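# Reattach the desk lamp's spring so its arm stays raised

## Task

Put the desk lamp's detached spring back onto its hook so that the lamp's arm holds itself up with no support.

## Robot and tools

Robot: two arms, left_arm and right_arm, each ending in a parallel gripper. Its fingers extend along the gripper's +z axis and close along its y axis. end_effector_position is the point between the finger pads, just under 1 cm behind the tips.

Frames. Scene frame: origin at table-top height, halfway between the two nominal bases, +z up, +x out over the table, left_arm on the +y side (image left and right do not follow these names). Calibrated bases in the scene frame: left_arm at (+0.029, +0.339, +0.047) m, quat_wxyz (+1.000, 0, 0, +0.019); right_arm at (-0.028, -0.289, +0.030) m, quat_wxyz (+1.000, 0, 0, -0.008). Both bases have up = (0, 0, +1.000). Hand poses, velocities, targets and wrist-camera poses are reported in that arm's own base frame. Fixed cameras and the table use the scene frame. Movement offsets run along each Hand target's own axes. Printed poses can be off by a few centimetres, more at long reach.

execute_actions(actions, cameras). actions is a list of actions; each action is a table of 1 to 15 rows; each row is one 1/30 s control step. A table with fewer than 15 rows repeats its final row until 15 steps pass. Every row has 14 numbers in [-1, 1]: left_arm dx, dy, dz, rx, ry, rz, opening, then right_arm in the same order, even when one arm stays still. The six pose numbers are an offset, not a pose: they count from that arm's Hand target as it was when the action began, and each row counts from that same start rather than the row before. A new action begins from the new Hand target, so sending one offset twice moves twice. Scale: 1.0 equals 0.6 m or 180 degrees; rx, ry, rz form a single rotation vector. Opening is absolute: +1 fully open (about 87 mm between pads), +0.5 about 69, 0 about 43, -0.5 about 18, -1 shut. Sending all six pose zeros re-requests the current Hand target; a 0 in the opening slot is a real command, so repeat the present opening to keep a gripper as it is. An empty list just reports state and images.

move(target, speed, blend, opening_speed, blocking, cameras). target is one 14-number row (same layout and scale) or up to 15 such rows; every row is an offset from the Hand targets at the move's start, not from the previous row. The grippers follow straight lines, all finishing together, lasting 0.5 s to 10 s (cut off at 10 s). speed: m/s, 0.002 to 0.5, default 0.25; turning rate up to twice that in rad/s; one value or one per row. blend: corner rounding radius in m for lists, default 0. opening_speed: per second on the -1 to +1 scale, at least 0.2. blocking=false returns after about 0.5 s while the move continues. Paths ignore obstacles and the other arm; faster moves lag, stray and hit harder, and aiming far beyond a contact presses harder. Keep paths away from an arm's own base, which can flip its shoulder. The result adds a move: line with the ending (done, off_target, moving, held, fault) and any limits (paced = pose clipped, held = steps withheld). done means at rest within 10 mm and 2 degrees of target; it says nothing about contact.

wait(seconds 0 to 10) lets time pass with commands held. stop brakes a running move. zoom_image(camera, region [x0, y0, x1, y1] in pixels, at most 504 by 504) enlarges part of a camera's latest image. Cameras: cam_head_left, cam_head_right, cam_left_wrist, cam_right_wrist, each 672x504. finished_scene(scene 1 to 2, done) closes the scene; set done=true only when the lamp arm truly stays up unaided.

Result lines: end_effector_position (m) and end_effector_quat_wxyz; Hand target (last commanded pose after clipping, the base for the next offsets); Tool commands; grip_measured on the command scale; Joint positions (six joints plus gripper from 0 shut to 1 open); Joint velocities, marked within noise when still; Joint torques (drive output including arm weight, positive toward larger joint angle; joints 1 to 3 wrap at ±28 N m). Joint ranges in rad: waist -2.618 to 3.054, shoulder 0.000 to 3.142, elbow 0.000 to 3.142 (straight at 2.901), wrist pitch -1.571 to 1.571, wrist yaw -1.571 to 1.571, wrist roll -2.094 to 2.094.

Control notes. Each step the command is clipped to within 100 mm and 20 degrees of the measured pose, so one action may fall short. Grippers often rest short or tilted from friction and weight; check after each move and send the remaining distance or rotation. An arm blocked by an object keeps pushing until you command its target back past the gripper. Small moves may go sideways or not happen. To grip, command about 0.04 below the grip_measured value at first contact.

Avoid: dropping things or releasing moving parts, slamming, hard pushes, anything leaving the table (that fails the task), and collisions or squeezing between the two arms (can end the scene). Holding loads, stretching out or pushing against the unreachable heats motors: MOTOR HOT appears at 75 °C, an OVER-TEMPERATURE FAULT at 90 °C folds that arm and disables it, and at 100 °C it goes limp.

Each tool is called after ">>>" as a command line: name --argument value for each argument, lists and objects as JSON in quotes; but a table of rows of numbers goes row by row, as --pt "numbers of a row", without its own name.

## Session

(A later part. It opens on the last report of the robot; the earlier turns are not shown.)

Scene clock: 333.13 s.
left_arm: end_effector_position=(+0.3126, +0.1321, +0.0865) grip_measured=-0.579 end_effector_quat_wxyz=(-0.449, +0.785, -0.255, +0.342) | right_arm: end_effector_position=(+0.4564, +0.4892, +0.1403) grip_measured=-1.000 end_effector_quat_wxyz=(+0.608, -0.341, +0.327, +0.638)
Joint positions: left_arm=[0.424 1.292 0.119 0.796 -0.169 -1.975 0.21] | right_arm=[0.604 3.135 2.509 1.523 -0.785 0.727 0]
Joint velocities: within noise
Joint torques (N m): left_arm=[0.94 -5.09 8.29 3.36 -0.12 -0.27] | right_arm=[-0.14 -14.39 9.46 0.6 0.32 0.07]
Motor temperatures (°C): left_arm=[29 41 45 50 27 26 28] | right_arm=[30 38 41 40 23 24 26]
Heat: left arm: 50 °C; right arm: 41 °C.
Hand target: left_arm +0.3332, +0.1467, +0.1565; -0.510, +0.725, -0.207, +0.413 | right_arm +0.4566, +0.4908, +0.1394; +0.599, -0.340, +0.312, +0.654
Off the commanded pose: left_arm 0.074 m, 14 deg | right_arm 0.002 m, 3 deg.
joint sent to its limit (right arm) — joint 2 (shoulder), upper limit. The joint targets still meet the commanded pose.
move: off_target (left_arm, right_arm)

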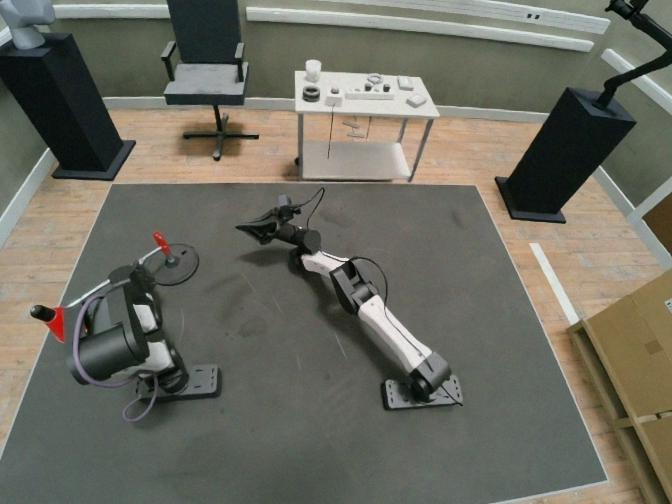

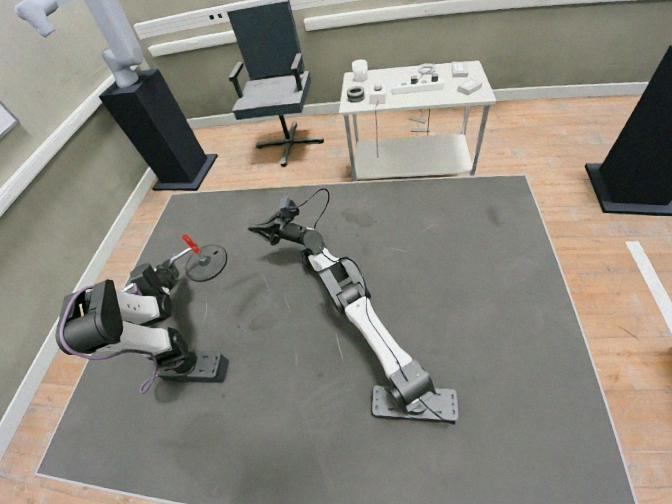

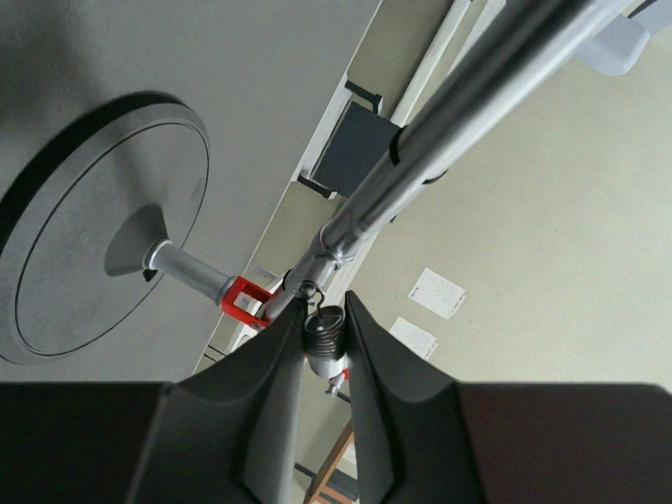

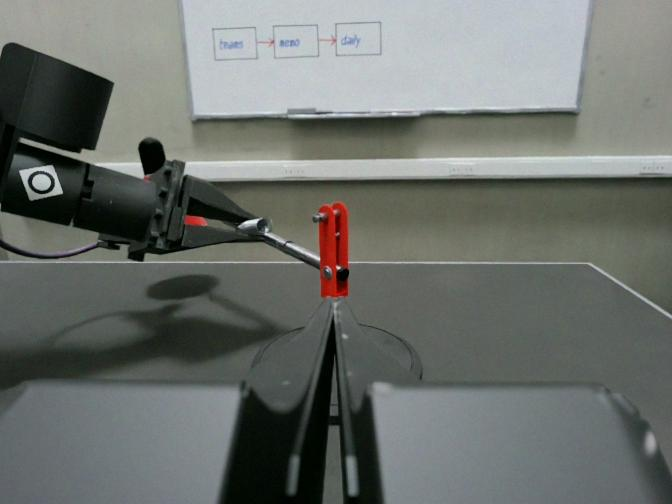

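>>> move --target '[0.065,-0.03,0,0,0,0,-1,0,0,0,0,0,0,-1]' --cameras '["cam_left_wrist","cam_right_wrist"]' --speed 0.08

>>> zoom_image --camera "cam_right_wrist" --region '[190, 170, 370, 310]'

Scene clock: 349.10 s.
left_arm: end_effector_position=(+0.3222, +0.1248, +0.1097) grip_measured=-0.579 end_effector_quat_wxyz=(-0.464, +0.788, -0.250, +0.319) | right_arm: end_effector_position=(+0.4564, +0.4893, +0.1402) grip_measured=-1.000 end_effector_quat_wxyz=(+0.607, -0.341, +0.328, +0.638)
Joint positions: left_arm=[0.312 1.157 0.208 0.553 -0.325 -1.999 0.21] | right_arm=[0.604 3.135 2.509 1.522 -0.785 0.729 0]
Joint velocities: within noise
Joint torques (N m): left_arm=[-1.4 -4.92 10.58 3.26 0.04 -0.24] | right_arm=[-0.12 -14.41 9.44 0.58 0.32 0.1]
Motor temperatures (°C): left_arm=[29 41 47 53 27 26 28] | right_arm=[30 43 43 36 23 24 26]
Heat: left arm: 53 °C; right arm: 43 °C.
Hand target: left_arm +0.3534, +0.1257, +0.1881; -0.510, +0.725, -0.207, +0.413 | right_arm +0.4566, +0.4908, +0.1395; +0.599, -0.340, +0.312, +0.654
Off the commanded pose: left_arm 0.084 m, 15 deg | right_arm 0.002 m, 3 deg.
joint sent to its limit (right arm) — joint 2 (shoulder), upper limit. The joint targets still meet the commanded pose.
move: off_target (left_arm, right_arm)
Images, in order (width x height): cam_left_wrist 672x504, cam_right_wrist 672x504.

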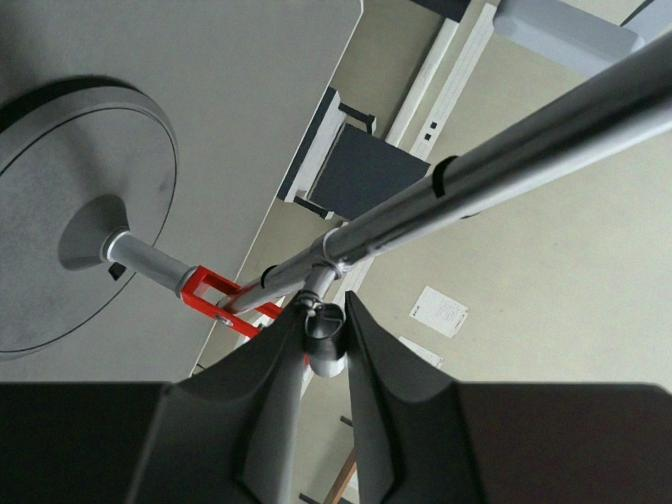

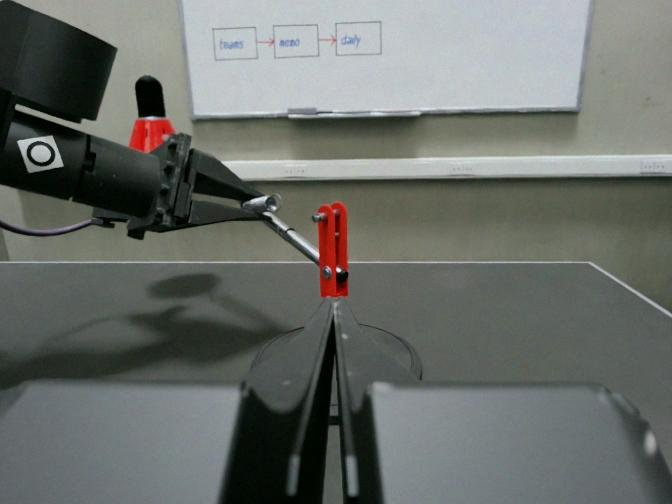

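Scaled by 2.800 from the camera's 672x504 image, which has a finer 960x720 frame.

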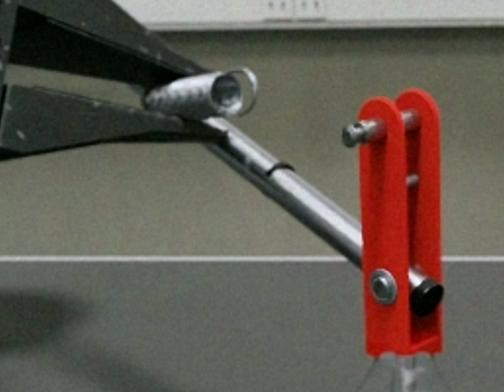

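>>> move --target '[0.075,0.033,-0.025,0,0,0,-1,0,0,0,0,0,0,-1]' --cameras '["cam_left_wrist","cam_right_wrist"]' --speed 0.06

>>> zoom_image --camera "cam_right_wrist" --region '[190, 170, 370, 310]'

Scene clock: 355.23 s.
left_arm: end_effector_position=(+0.3366, +0.0819, +0.1206) grip_measured=-0.579 end_effector_quat_wxyz=(-0.485, +0.772, -0.263, +0.315) | right_arm: end_effector_position=(+0.4564, +0.4893, +0.1401) grip_measured=-1.000 end_effector_quat_wxyz=(+0.607, -0.341, +0.328, +0.638)
Joint positions: left_arm=[0.051 1.155 0.245 0.503 -0.577 -2.049 0.21] | right_arm=[0.604 3.135 2.509 1.522 -0.785 0.729 0]
Joint velocities: within noise
Joint torques (N m): left_arm=[-1.36 -2.88 10.45 3.31 -0.04 -0.23] | right_arm=[-0.12 -14.39 9.46 0.59 0.32 0.1]
Motor temperatures (°C): left_arm=[29 41 48 53 27 26 28] | right_arm=[30 44 44 36 23 24 26]
Heat: left arm: 53 °C; right arm: 44 °C.
Hand target: left_arm +0.3693, +0.0768, +0.1894; -0.510, +0.725, -0.207, +0.413 | right_arm +0.4566, +0.4908, +0.1394; +0.599, -0.340, +0.312, +0.654
Off the commanded pose: left_arm 0.077 m, 14 deg | right_arm 0.002 m, 3 deg.
joint sent to its limit (right arm) — joint 2 (shoulder), upper limit. The joint targets still meet the commanded pose.
move: off_target (left_arm, right_arm)
Images, in order (width x height): cam_left_wrist 672x504, cam_right_wrist 672x504.

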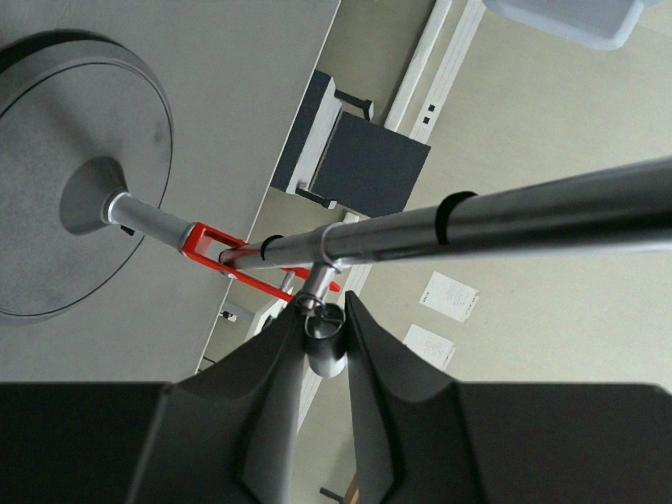

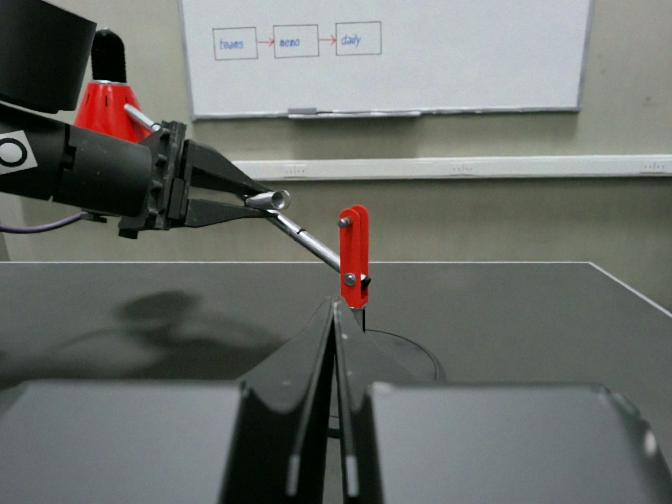

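Scaled by 2.800 from the camera's 672x504 image, which has a finer 960x720 frame.

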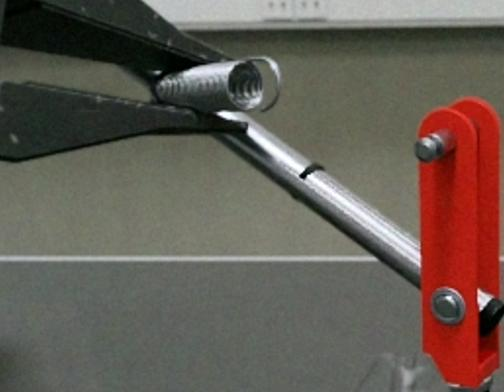

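>>> move --pt "0 0 0 0 0 0 -1 0 0 -0.167 0 0 0 -1" --pt "0.168 0.092 -0.133 -0.054 0.127 0.019 -1 0 0 -0.167 0 0 0 -1" --speed '[0.2,0.06]'

Scene clock: 382.30 s.
left_arm: end_effector_position=(+0.3449, -0.0280, +0.1219) grip_measured=-0.579 end_effector_quat_wxyz=(-0.422, +0.719, -0.388, +0.392) | right_arm: end_effector_position=(+0.4666, +0.4109, +0.0805) grip_measured=-1.000 end_effector_quat_wxyz=(+0.472, -0.453, +0.399, +0.642)
Joint positions: left_arm=[-0.252 1.137 0.245 0.489 -0.542 -2.04 0.21] | right_arm=[0.434 3.135 2.483 1.564 -1.22 0.971 0]
Joint velocities: within noise
Joint torques (N m): left_arm=[-2.77 -4.36 9.05 3.41 0.7 -0.03] | right_arm=[-0.25 -14.19 9.47 0.74 0.37 0.1]
Motor temperatures (°C): left_arm=[29 39 50 57 27 25 28] | right_arm=[30 49 46 34 23 24 26]
Heat: left arm: 57 °C; right arm: 49 °C.
Hand target: left_arm +0.3690, -0.0630, +0.1893; -0.408, +0.663, -0.359, +0.514 | right_arm +0.4637, +0.4091, +0.0820; +0.589, -0.350, +0.320, +0.654
Off the commanded pose: left_arm 0.080 m, 16 deg | right_arm 0.004 m, 22 deg; orientation clipped.
joint sent to its limit (right arm) — joint 2 (shoulder), upper limit; joint 4 (wrist pitch), upper limit. The joint targets are off in orientation, not in position.
move: off_target (left_arm, right_arm); limits=paced

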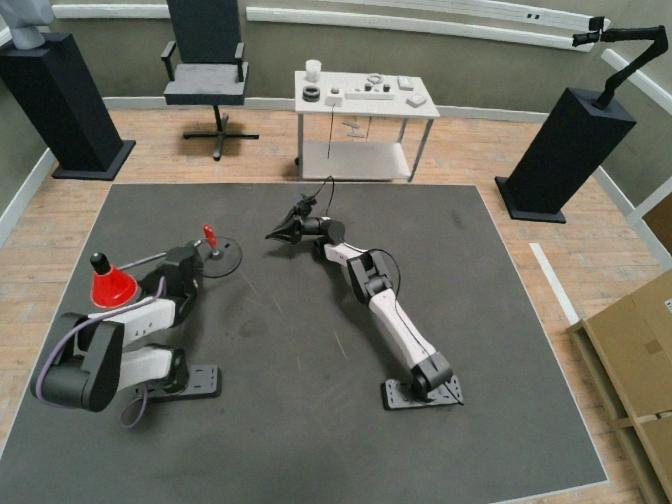

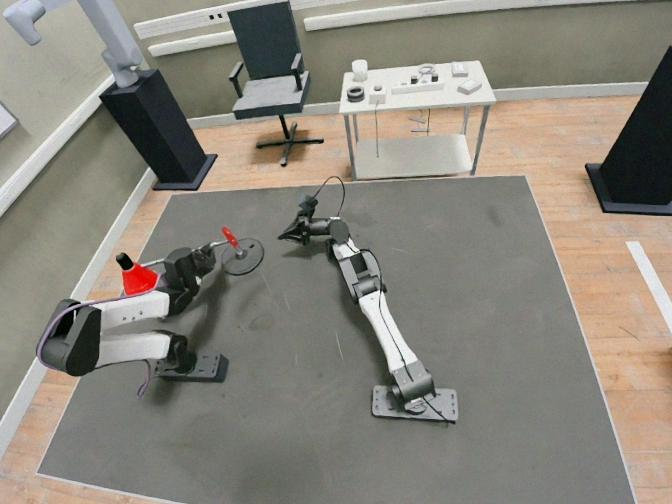

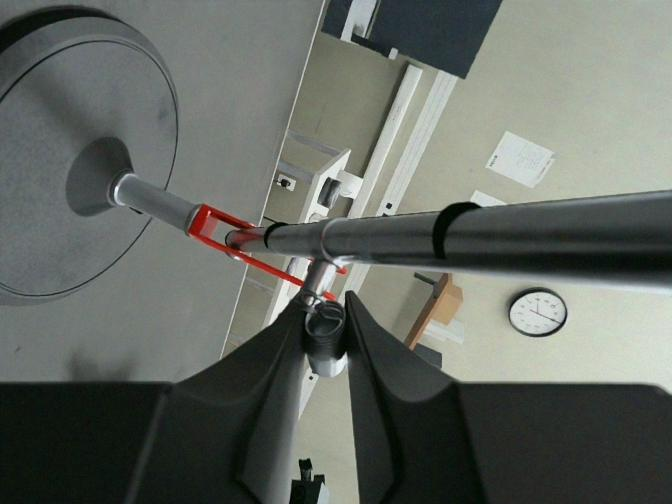

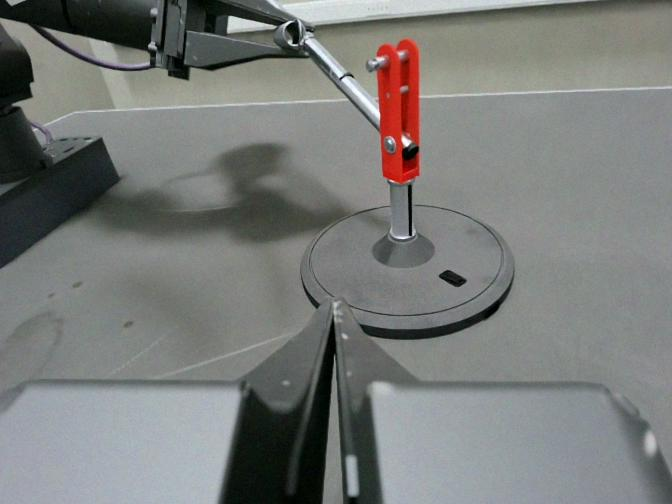

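>>> move --target '[0,0,0,0,0,0,-1,0.11,-0.054,0.04,0,0.222,0,0.2]' --cameras '["cam_right_wrist","cam_head_left"]' --speed 0.12

Scene clock: 399.77 s.
left_arm: end_effector_position=(+0.3428, -0.0311, +0.1228) grip_measured=-0.579 end_effector_quat_wxyz=(-0.417, +0.717, -0.396, +0.394) | right_arm: end_effector_position=(+0.4834, +0.4617, +0.0088) grip_measured=+0.200 end_effector_quat_wxyz=(-0.422, +0.543, -0.522, -0.505)
Joint positions: left_arm=[-0.252 1.113 0.245 0.462 -0.523 -2.035 0.21] | right_arm=[0.529 2.891 2.32 0.248 -1.132 -0.224 0.6]
Joint velocities: within noise
Joint torques (N m): left_arm=[-2.86 -3.07 9.18 3.55 0.52 -0.11] | right_arm=[0.18 -19.7 10.81 1.24 -0.08 -0.21]
Motor temperatures (°C): left_arm=[29 38 50 55 28 25 28] | right_arm=[30 54 46 34 23 24 26]
Heat: left arm: 55 °C; right arm: 54 °C.
Hand target: left_arm +0.3690, -0.0630, +0.1894; -0.408, +0.663, -0.359, +0.515 | right_arm +0.4900, +0.4683, +0.0398; -0.444, +0.553, -0.502, -0.495
Off the commanded pose: left_arm 0.078 m, 16 deg | right_arm 0.032 m, 4 deg.
move: off_target (left_arm, right_arm)
Images, in order (width x height): cam_head_left 672x504, cam_right_wrist 672x504.

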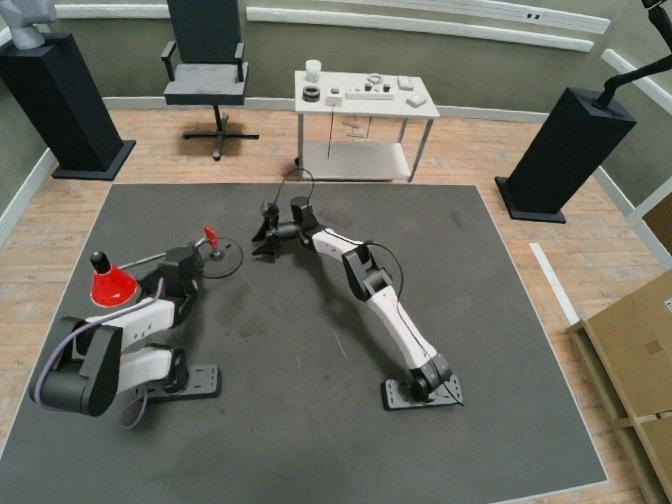

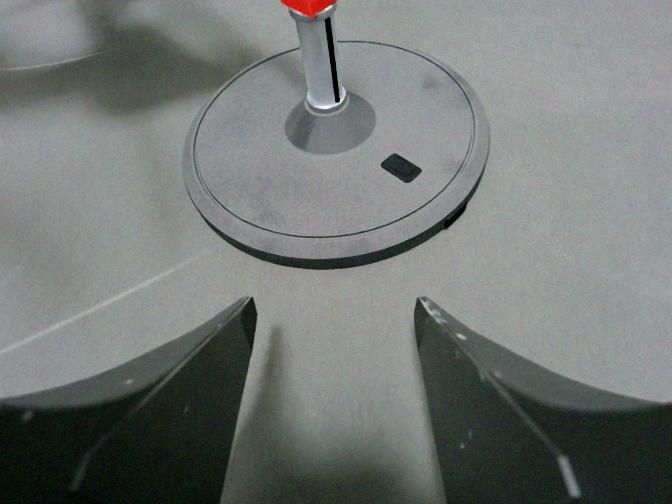

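>>> move --target '[0,0,0,0,0,0,-1,-0.05,0.007,0.125,0,0,0,0.2]' --cameras '["cam_right_wrist"]' --speed 0.08

Scene clock: 406.43 s.
left_arm: end_effector_position=(+0.3425, -0.0327, +0.1227) grip_measured=-0.579 end_effector_quat_wxyz=(-0.415, +0.716, -0.398, +0.395) | right_arm: end_effector_position=(+0.4774, +0.5429, +0.0583) grip_measured=+0.200 end_effector_quat_wxyz=(-0.475, +0.537, -0.507, -0.479)
Joint positions: left_arm=[-0.255 1.111 0.245 0.46 -0.519 -2.035 0.21] | right_arm=[0.657 3.082 2.834 0.093 -0.942 -0.151 0.6]
Joint velocities: within noise
Joint torques (N m): left_arm=[-2.63 -2.97 9.17 3.57 0.48 -0.12] | right_arm=[-0.02 -15.58 11.26 1.36 0 0.09]
Motor temperatures (°C): left_arm=[29 38 50 57 28 25 28] | right_arm=[30 60 47 34 23 24 26]
Heat: left arm: 57 °C; right arm: 60 °C.
Hand target: left_arm +0.3690, -0.0631, +0.1894; -0.408, +0.663, -0.359, +0.515 | right_arm +0.4781, +0.5454, +0.0611; -0.444, +0.553, -0.502, -0.495
Off the commanded pose: left_arm 0.078 m, 16 deg | right_arm 0.004 m, 4 deg.
elbow stopped short (right arm): the move would have taken joint 3 (elbow) straighter than the controller allows.
move: off_target (left_arm, right_arm)
Images, in order (width x height): cam_right_wrist 672x504.

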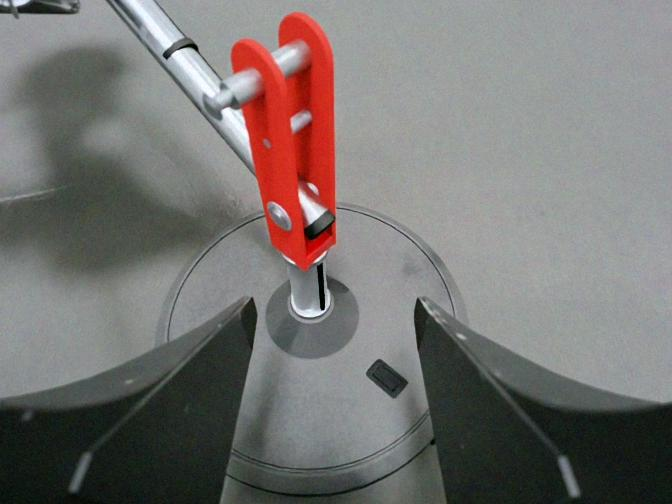

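>>> move --target '[0,0,0,0,0,0,-1,0.042,0.02,-0.03,0,0,0,0.7]' --cameras '[]' --speed 0.08

>>> move --target '[0.065,0.035,-0.052,0,0,0,-1,0,0,0,0,0,0,0.7]' --speed 0.06

Scene clock: 413.17 s.
left_arm: end_effector_position=(+0.3424, -0.0329, +0.1226) grip_measured=-0.579 end_effector_quat_wxyz=(-0.414, +0.716, -0.399, +0.395) | right_arm: end_effector_position=(+0.4615, +0.5231, +0.0054) grip_measured=+0.700 end_effector_quat_wxyz=(-0.418, +0.547, -0.524, -0.501)
Joint positions: left_arm=[-0.255 1.11 0.245 0.458 -0.518 -2.035 0.21] | right_arm=[0.637 3.03 2.594 0.145 -1.027 -0.182 0.85]
Joint velocities: within noise
Joint torques (N m): left_arm=[-2.62 -2.91 9.18 3.57 0.47 -0.12] | right_arm=[-0.7 -22.05 6.54 1.63 -0.19 -0.17]
Motor temperatures (°C): left_arm=[29 38 50 59 28 25 28] | right_arm=[30 64 47 35 23 24 26]
Heat: left arm: 59 °C; right arm: 64 °C.
Hand target: left_arm +0.3690, -0.0631, +0.1894; -0.408, +0.663, -0.359, +0.515 | right_arm +0.4680, +0.5236, +0.0382; -0.444, +0.553, -0.502, -0.495
Off the commanded pose: left_arm 0.078 m, 16 deg | right_arm 0.033 m, 4 deg.
move: off_target (left_arm, right_arm)
No camera images: "cameras" was empty.

Scene clock: 414.53 s.
left_arm: end_effector_position=(+0.3240, -0.0850, +0.1241) grip_measured=-0.579 end_effector_quat_wxyz=(-0.425, +0.690, -0.425, +0.403) | right_arm: end_effector_position=(+0.4618, +0.5233, +0.0061) grip_measured=+0.700 end_effector_quat_wxyz=(-0.420, +0.548, -0.523, -0.501)
Joint positions: left_arm=[-0.536 1.111 0.245 0.426 -0.745 -2.086 0.211] | right_arm=[0.637 3.03 2.594 0.149 -1.027 -0.182 0.85]
Joint velocities: within noise
Joint torques (N m): left_arm=[-2.33 -3.18 9.66 3.35 0.03 -0.24] | right_arm=[-0.68 -22.13 6.31 1.61 -0.18 -0.16]
Motor temperatures (°C): left_arm=[29 38 50 59 28 25 28] | right_arm=[30 65 47 35 23 24 26]
Heat: left arm: 59 °C; right arm: 65 °C.
Hand target: left_arm +0.3457, -0.1119, +0.1896; -0.408, +0.663, -0.359, +0.514 | right_arm +0.4680, +0.5236, +0.0383; -0.444, +0.553, -0.502, -0.495
Off the commanded pose: left_arm 0.074 m, 15 deg | right_arm 0.033 m, 4 deg.
joint sent to its limit (left arm) — joint 6 (wrist roll), lower limit. The joint targets are off in position, not in orientation.
move: off_target (left_arm, right_arm)

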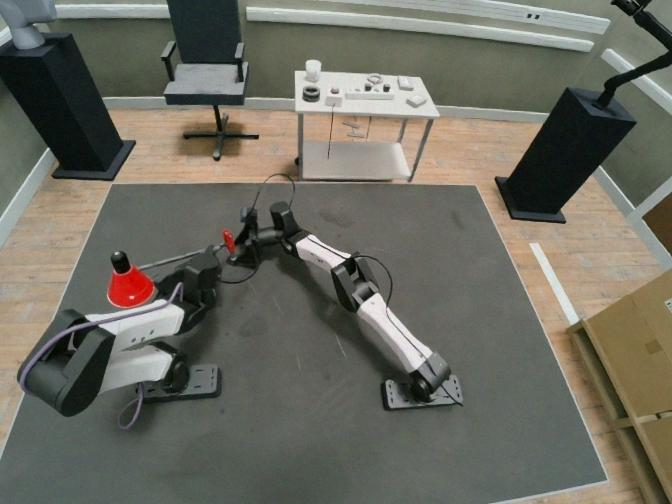

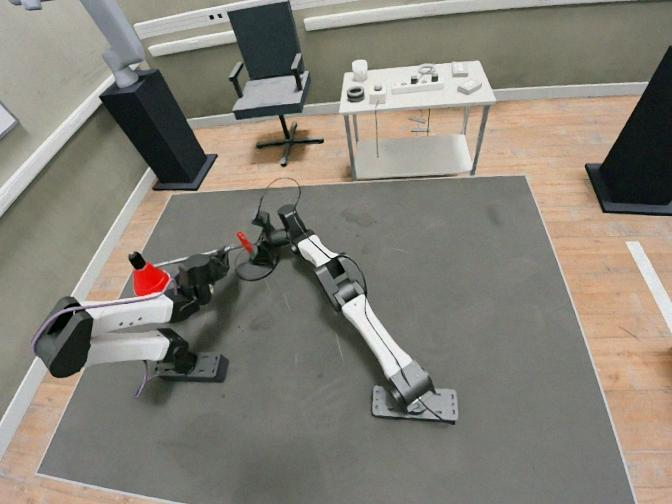

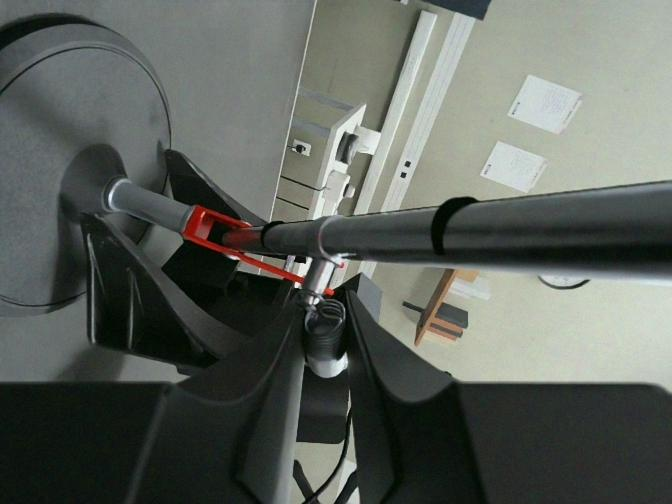

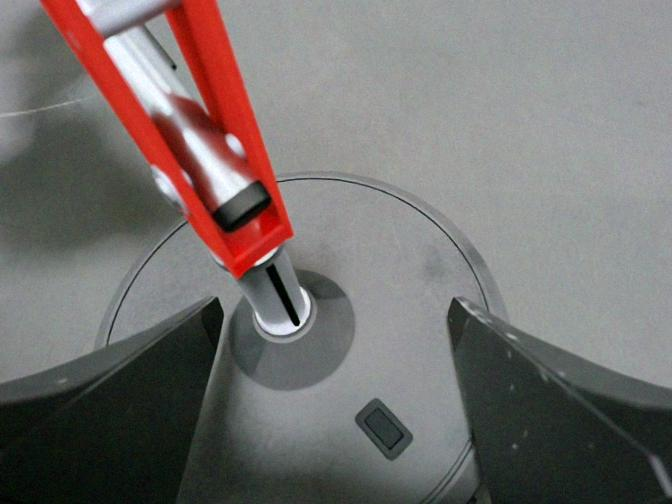

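>>> move --target '[0,0,0,0,0,0,-1,-0.028,0.015,0.025,0,0,0,0.5]' --cameras '["cam_right_wrist"]' --speed 0.05

Scene clock: 418.57 s.
left_arm: end_effector_position=(+0.3236, -0.0851, +0.1242) grip_measured=-0.579 end_effector_quat_wxyz=(-0.425, +0.690, -0.426, +0.403) | right_arm: end_effector_position=(+0.4549, +0.5354, +0.0214) grip_measured=+0.500 end_effector_quat_wxyz=(-0.427, +0.552, -0.514, -0.498)
Joint positions: left_arm=[-0.537 1.107 0.245 0.421 -0.744 -2.087 0.211] | right_arm=[0.659 3.006 2.594 0.15 -1.008 -0.182 0.75]
Joint velocities: within noise
Joint torques (N m): left_arm=[-2.3 -3.03 9.65 3.37 0.02 -0.22] | right_arm=[0.03 -21.55 8.18 1.4 -0.05 0.02]
Motor temperatures (°C): left_arm=[29 38 50 59 27 25 28] | right_arm=[30 68 47 35 23 24 26]
Heat: left arm: 59 °C; right arm: 68 °C.
Hand target: left_arm +0.3457, -0.1120, +0.1897; -0.408, +0.663, -0.359, +0.515 | right_arm +0.4575, +0.5394, +0.0530; -0.444, +0.553, -0.502, -0.495
Off the commanded pose: left_arm 0.074 m, 15 deg | right_arm 0.032 m, 2 deg.
joint sent to its limit (left arm) — joint 6 (wrist roll), lower limit. The joint targets are off in position, not in orientation.
move: off_target (left_arm, right_arm)
Images, in order (width x height): cam_right_wrist 672x504.

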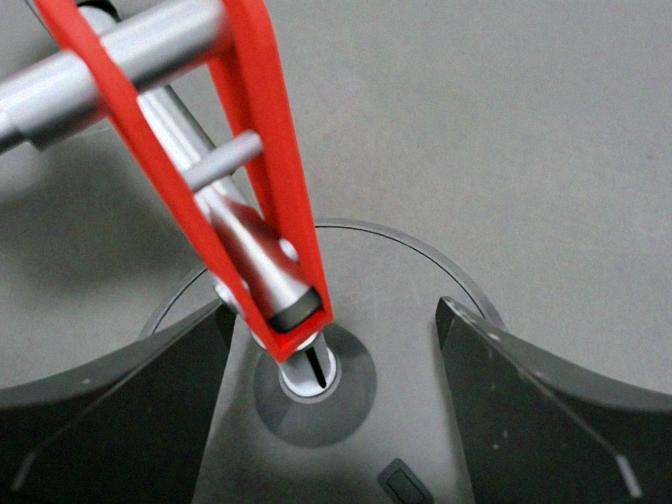

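>>> move --target '[0,0,0,0,0,0,-1,0,0,0,0,0,0,-1]' --cameras '["cam_right_wrist","cam_left_wrist","cam_head_left"]' --opening_speed 0.8

Scene clock: 422.87 s.
left_arm: end_effector_position=(+0.3233, -0.0854, +0.1242) grip_measured=-0.579 end_effector_quat_wxyz=(-0.425, +0.689, -0.426, +0.403) | right_arm: end_effector_position=(+0.4439, +0.5341, +0.0207) grip_measured=-0.543 end_effector_quat_wxyz=(-0.410, +0.562, -0.501, -0.514)
Joint positions: left_arm=[-0.539 1.106 0.245 0.419 -0.747 -2.087 0.211] | right_arm=[0.661 3.001 2.584 0.137 -1.062 -0.192 0.229]
Joint velocities: within noise
Joint torques (N m): left_arm=[-2.09 -2.99 9.66 3.38 0.03 -0.23] | right_arm=[-0.17 -22.34 6.87 1.56 0.5 0.12]
Motor temperatures (°C): left_arm=[29 38 51 58 27 25 28] | right_arm=[30 69 46 35 23 24 26]
Heat: left arm: 58 °C; right arm: 69 °C.
Hand target: left_arm +0.3457, -0.1119, +0.1897; -0.408, +0.663, -0.359, +0.514 | right_arm +0.4574, +0.5395, +0.0533; -0.444, +0.553, -0.502, -0.495
Off the commanded pose: left_arm 0.074 m, 15 deg | right_arm 0.035 m, 5 deg.
joint sent to its limit (left arm) — joint 6 (wrist roll), lower limit. The joint targets are off in position, not in orientation.
move: off_target (left_arm, right_arm)
Images, in order (width x height): cam_head_left 672x504, cam_left_wrist 672x504, cam_right_wrist 672x504.

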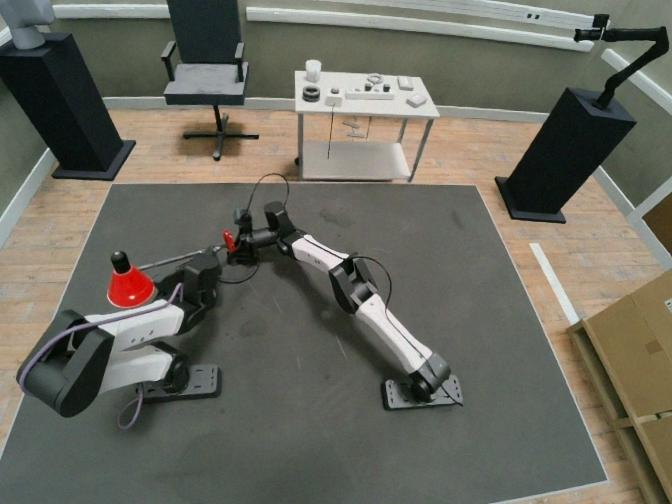

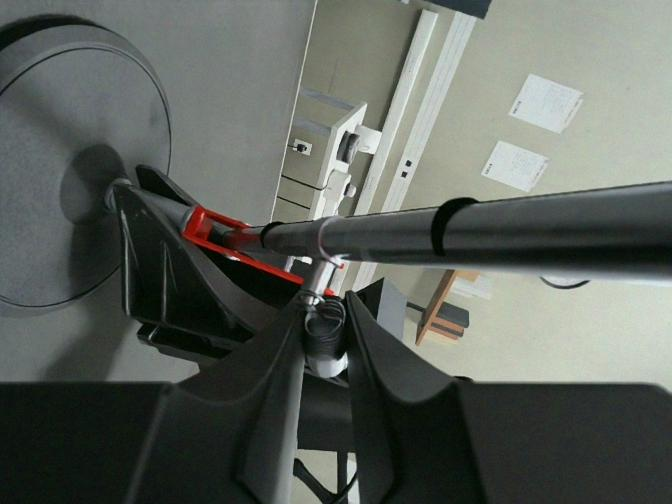

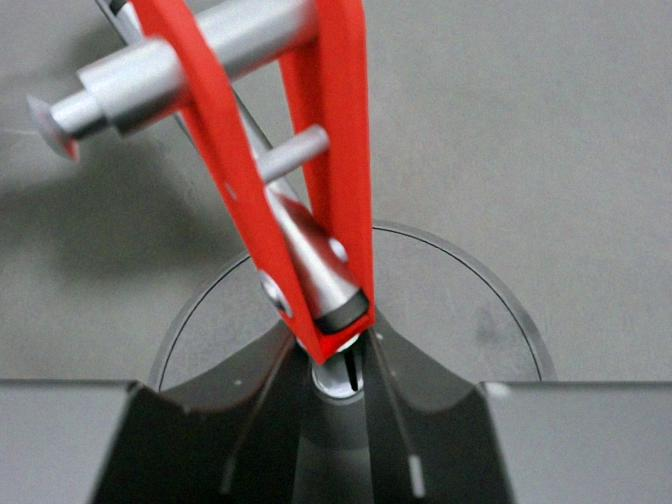

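>>> move --target '[0,0,0,0,0,0,-1,0.03,0,0,0,0,0,-1]' --cameras '["cam_head_left","cam_head_right"]' --speed 0.08

>>> zoom_image --camera "cam_head_left" --region '[150, 190, 310, 310]'

>>> zoom_image --camera "cam_head_right" --region '[170, 190, 330, 310]'

Scene clock: 437.40 s.
left_arm: end_effector_position=(+0.3232, -0.0855, +0.1241) grip_measured=-0.579 end_effector_quat_wxyz=(-0.425, +0.689, -0.426, +0.403) | right_arm: end_effector_position=(+0.4439, +0.5343, +0.0207) grip_measured=-0.554 end_effector_quat_wxyz=(-0.416, +0.564, -0.496, -0.513)
Joint positions: left_arm=[-0.539 1.106 0.245 0.418 -0.747 -2.087 0.211] | right_arm=[0.661 2.995 2.564 0.164 -1.064 -0.195 0.223]
Joint velocities: within noise
Joint torques (N m): left_arm=[-2.1 -2.99 9.65 3.38 0.03 -0.22] | right_arm=[-0.43 -19.18 6.89 1.7 0.52 0.12]
Motor temperatures (°C): left_arm=[29 37 51 59 27 25 28] | right_arm=[30 72 45 36 23 24 26]
Heat: left arm: 59 °C; right arm: 72 °C.
Hand target: left_arm +0.3457, -0.1119, +0.1897; -0.408, +0.663, -0.359, +0.514 | right_arm +0.4576, +0.5372, +0.0352; -0.444, +0.553, -0.502, -0.495
Off the commanded pose: left_arm 0.074 m, 15 deg | right_arm 0.020 m, 4 deg.
joint sent to its limit (left arm) — joint 6 (wrist roll), lower limit. The joint targets are off in position, not in orientation.
move: off_target (left_arm, right_arm)
Images, in order (width x height): cam_head_left 672x504, cam_head_right 672x504.

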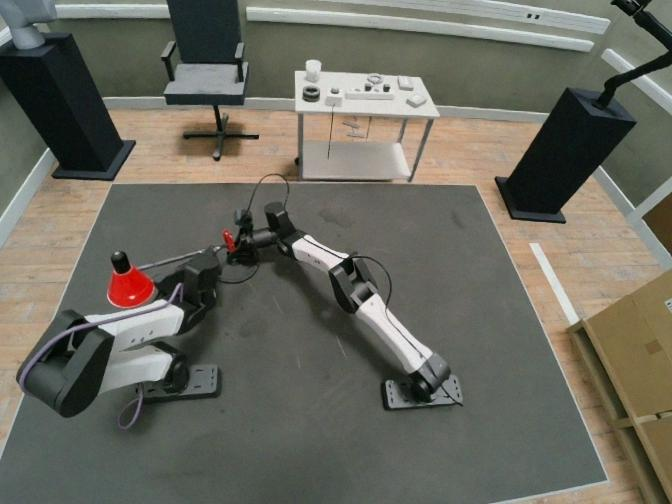

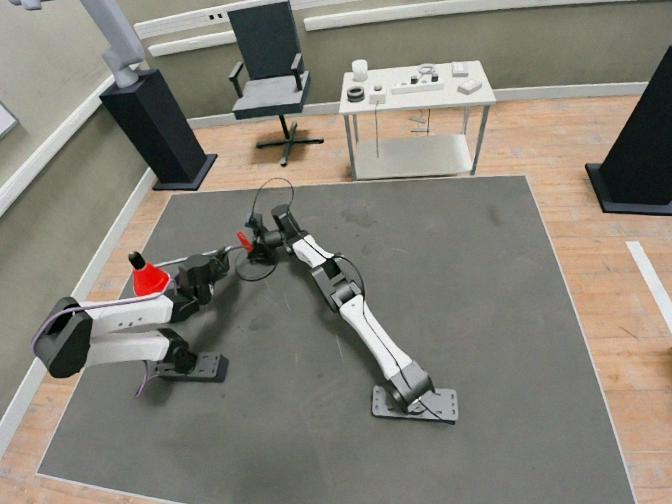

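Scaled by 3.150 from the camera's 672x504 image, which has a finer 960x720 frame.

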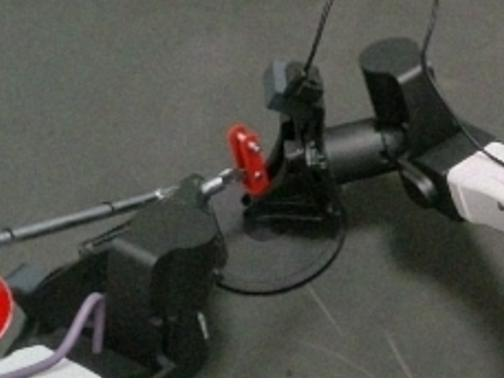

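Scaled by 3.150 from the camera's 672x504 image, which has a finer 960x720 frame.

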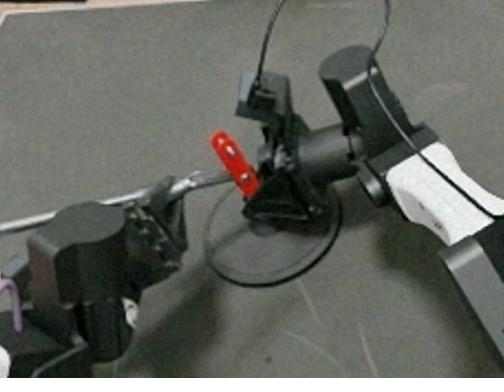

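>>> move --target '[0.079,0.018,-0.019,0,0,0,-1,0,0,0,0,0,0,-1]' --cameras '["cam_left_wrist","cam_right_wrist"]' --speed 0.06

Scene clock: 441.80 s.
left_arm: end_effector_position=(+0.3192, -0.1015, +0.1298) grip_measured=-0.579 end_effector_quat_wxyz=(-0.478, +0.672, -0.426, +0.374) | right_arm: end_effector_position=(+0.4381, +0.5337, +0.0207) grip_measured=-0.556 end_effector_quat_wxyz=(-0.410, +0.570, -0.484, -0.523)
Joint positions: left_arm=[-0.69 1.184 0.303 0.391 -0.975 -2.086 0.211] | right_arm=[0.661 2.995 2.555 0.179 -1.098 -0.195 0.222]
Joint velocities: within noise
Joint torques (N m): left_arm=[-5.07 -3.97 11.56 3.36 0.6 -0.23] | right_arm=[-0.55 -19.69 6.82 1.58 0.85 0.11]
Motor temperatures (°C): left_arm=[29 37 52 59 27 25 28] | right_arm=[30 72 45 36 23 24 26]
Heat: left arm: 59 °C; right arm: 72 °C.
Hand target: left_arm +0.3440, -0.1607, +0.1998; -0.408, +0.663, -0.359, +0.514 | right_arm +0.4577, +0.5373, +0.0353; -0.444, +0.553, -0.502, -0.495
Off the commanded pose: left_arm 0.095 m, 20 deg | right_arm 0.025 m, 6 deg.
joint sent to its limit (left arm) — joint 6 (wrist roll), lower limit. The joint targets are off in position, not in orientation.
move: off_target (left_arm, right_arm)
Images, in order (width x height): cam_left_wrist 672x504, cam_right_wrist 672x504.

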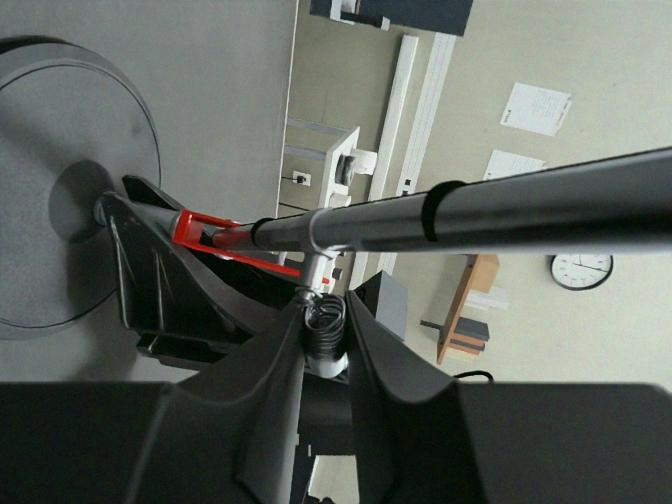

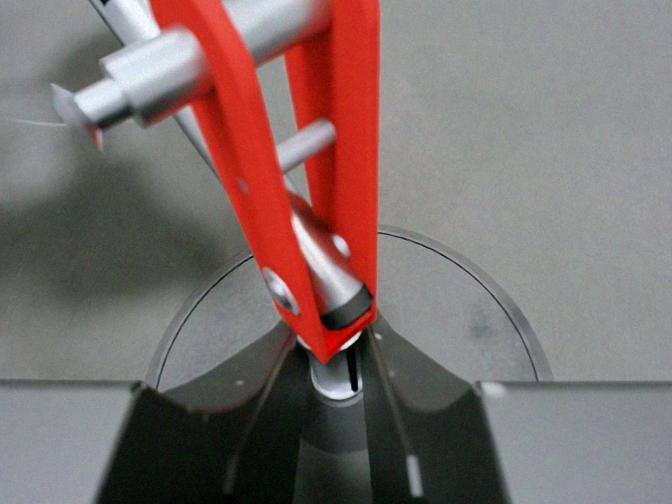

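>>> move --target '[0.039,0.054,-0.005,-0.027,-0.061,0.086,-1,0,0,0,0,0,0,-1]' --cameras '["cam_left_wrist","cam_right_wrist"]' --speed 0.06

Scene clock: 457.50 s.
left_arm: end_effector_position=(+0.3307, -0.1406, +0.1445) grip_measured=-0.578 end_effector_quat_wxyz=(-0.546, +0.633, -0.465, +0.293) | right_arm: end_effector_position=(+0.4350, +0.5290, +0.0202) grip_measured=-0.557 end_effector_quat_wxyz=(-0.405, +0.575, -0.472, -0.532)
Joint positions: left_arm=[-0.833 1.37 0.571 0.106 -1.197 -2.089 0.211] | right_arm=[0.653 2.991 2.534 0.199 -1.138 -0.197 0.222]
Joint velocities: within noise
Joint torques (N m): left_arm=[-5.2 -4.03 10.63 2.39 0.43 -0.2] | right_arm=[-0.01 -19.93 7.28 1.45 1.22 0.15]
Motor temperatures (°C): left_arm=[30 37 53 62 28 25 29] | right_arm=[30 75 44 36 24 24 27]
Heat: left arm: 62 °C; right arm: 75 °C. Fold the right arm in close to its base, or ease its load, before you think long.
Hand target: left_arm +0.3442, -0.1956, +0.1799; -0.478, +0.671, -0.426, +0.374 | right_arm +0.4576, +0.5373, +0.0353; -0.444, +0.553, -0.502, -0.495
Off the commanded pose: left_arm 0.067 m, 14 deg | right_arm 0.028 m, 8 deg.
MOTOR HOT: joint 2 (shoulder) of the right arm reports 75 °C; the controller's stop level is 90 °C. To cool a motor, set the load down, stop pushing, or move to a pose that needs little force.
joint sent to its limit (left arm) — joint 6 (wrist roll), lower limit. The joint targets are off in position and orientation.
move: off_target (left_arm, right_arm)
Images, in order (width x height): cam_left_wrist 672x504, cam_right_wrist 672x504.

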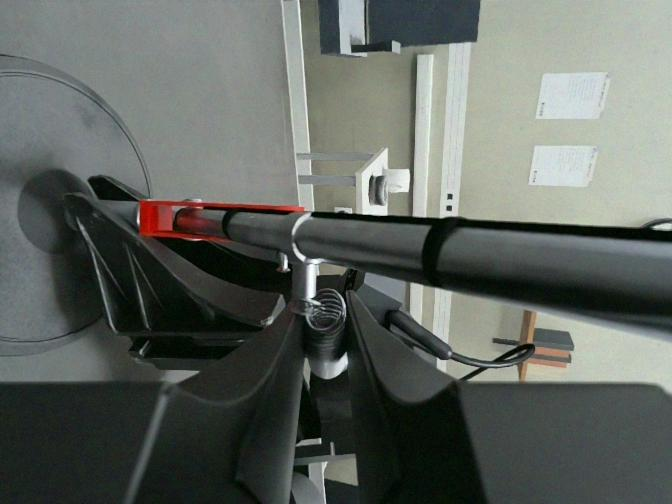

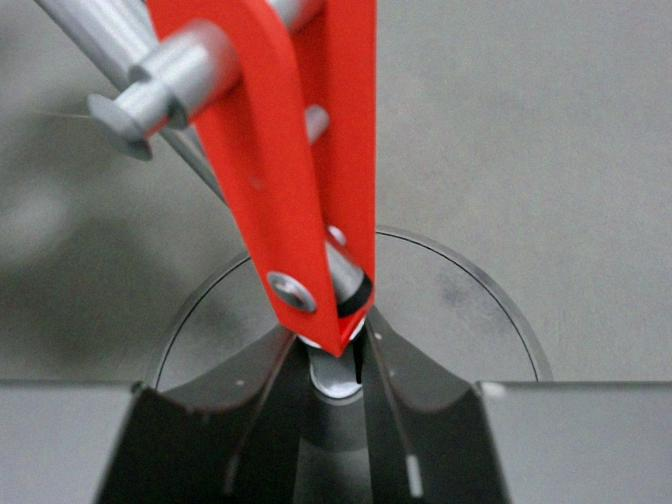

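>>> execute_actions --actions '[]'

Scene clock: 483.90 s.
left_arm: end_effector_position=(+0.3307, -0.1407, +0.1445) grip_measured=-0.578 end_effector_quat_wxyz=(-0.545, +0.633, -0.465, +0.293) | right_arm: end_effector_position=(+0.4350, +0.5290, +0.0202) grip_measured=-0.557 end_effector_quat_wxyz=(-0.405, +0.575, -0.472, -0.532)
Joint positions: left_arm=[-0.833 1.37 0.572 0.104 -1.197 -2.089 0.211] | right_arm=[0.653 2.991 2.534 0.199 -1.138 -0.197 0.222]
Joint velocities: within noise
Joint torques (N m): left_arm=[-5.2 -4.03 10.55 2.4 0.43 -0.2] | right_arm=[-0.02 -19.93 7.27 1.45 1.22 0.14]
Motor temperatures (°C): left_arm=[30 37 53 55 28 25 29] | right_arm=[29 82 45 36 25 24 27]
Heat: left arm: 55 °C; right arm: 82 °C. Fold the right arm in close to its base, or ease its load, before you think long.
Hand target: left_arm +0.3442, -0.1956, +0.1800; -0.478, +0.671, -0.426, +0.374 | right_arm +0.4576, +0.5373, +0.0353; -0.444, +0.553, -0.502, -0.495
Tool commands: left_gripper/opening=-1.0 right_gripper/opening=-1.0
Off the commanded pose: left_arm 0.067 m, 14 deg | right_arm 0.028 m, 8 deg.
MOTOR HOT: still on. Joint 2 (shoulder) of the right arm reports 82 °C.

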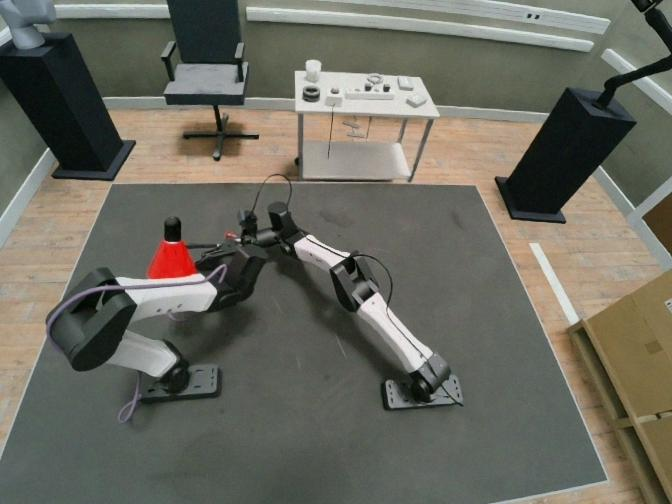

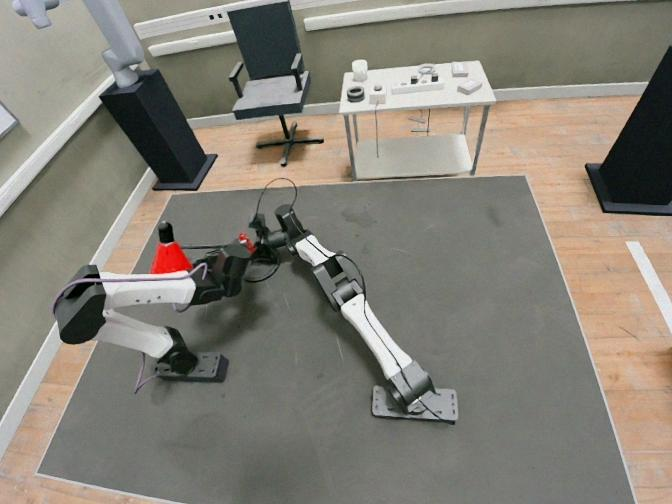

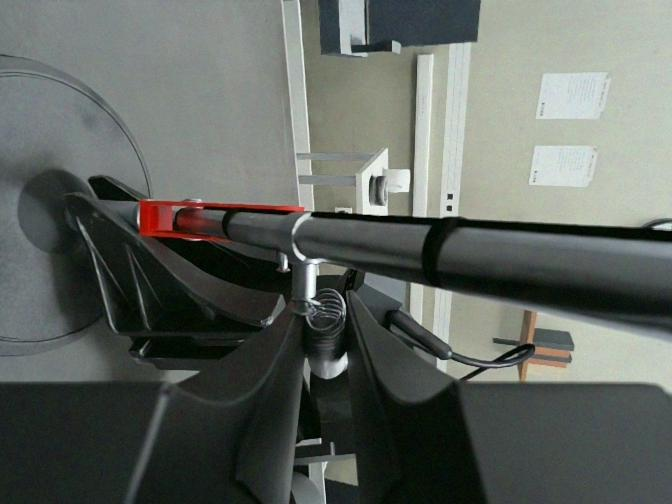

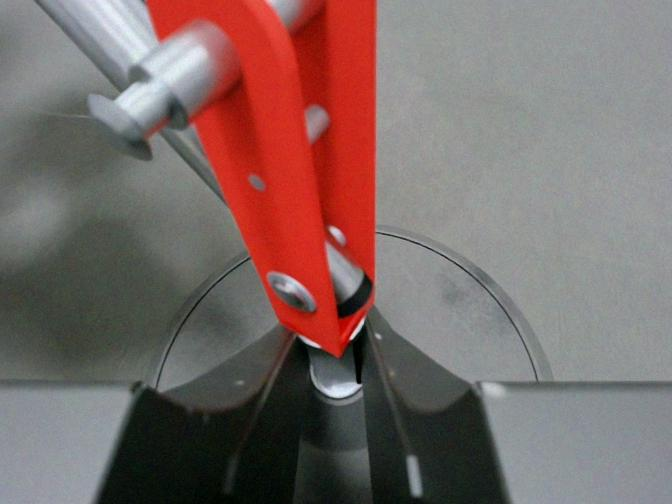

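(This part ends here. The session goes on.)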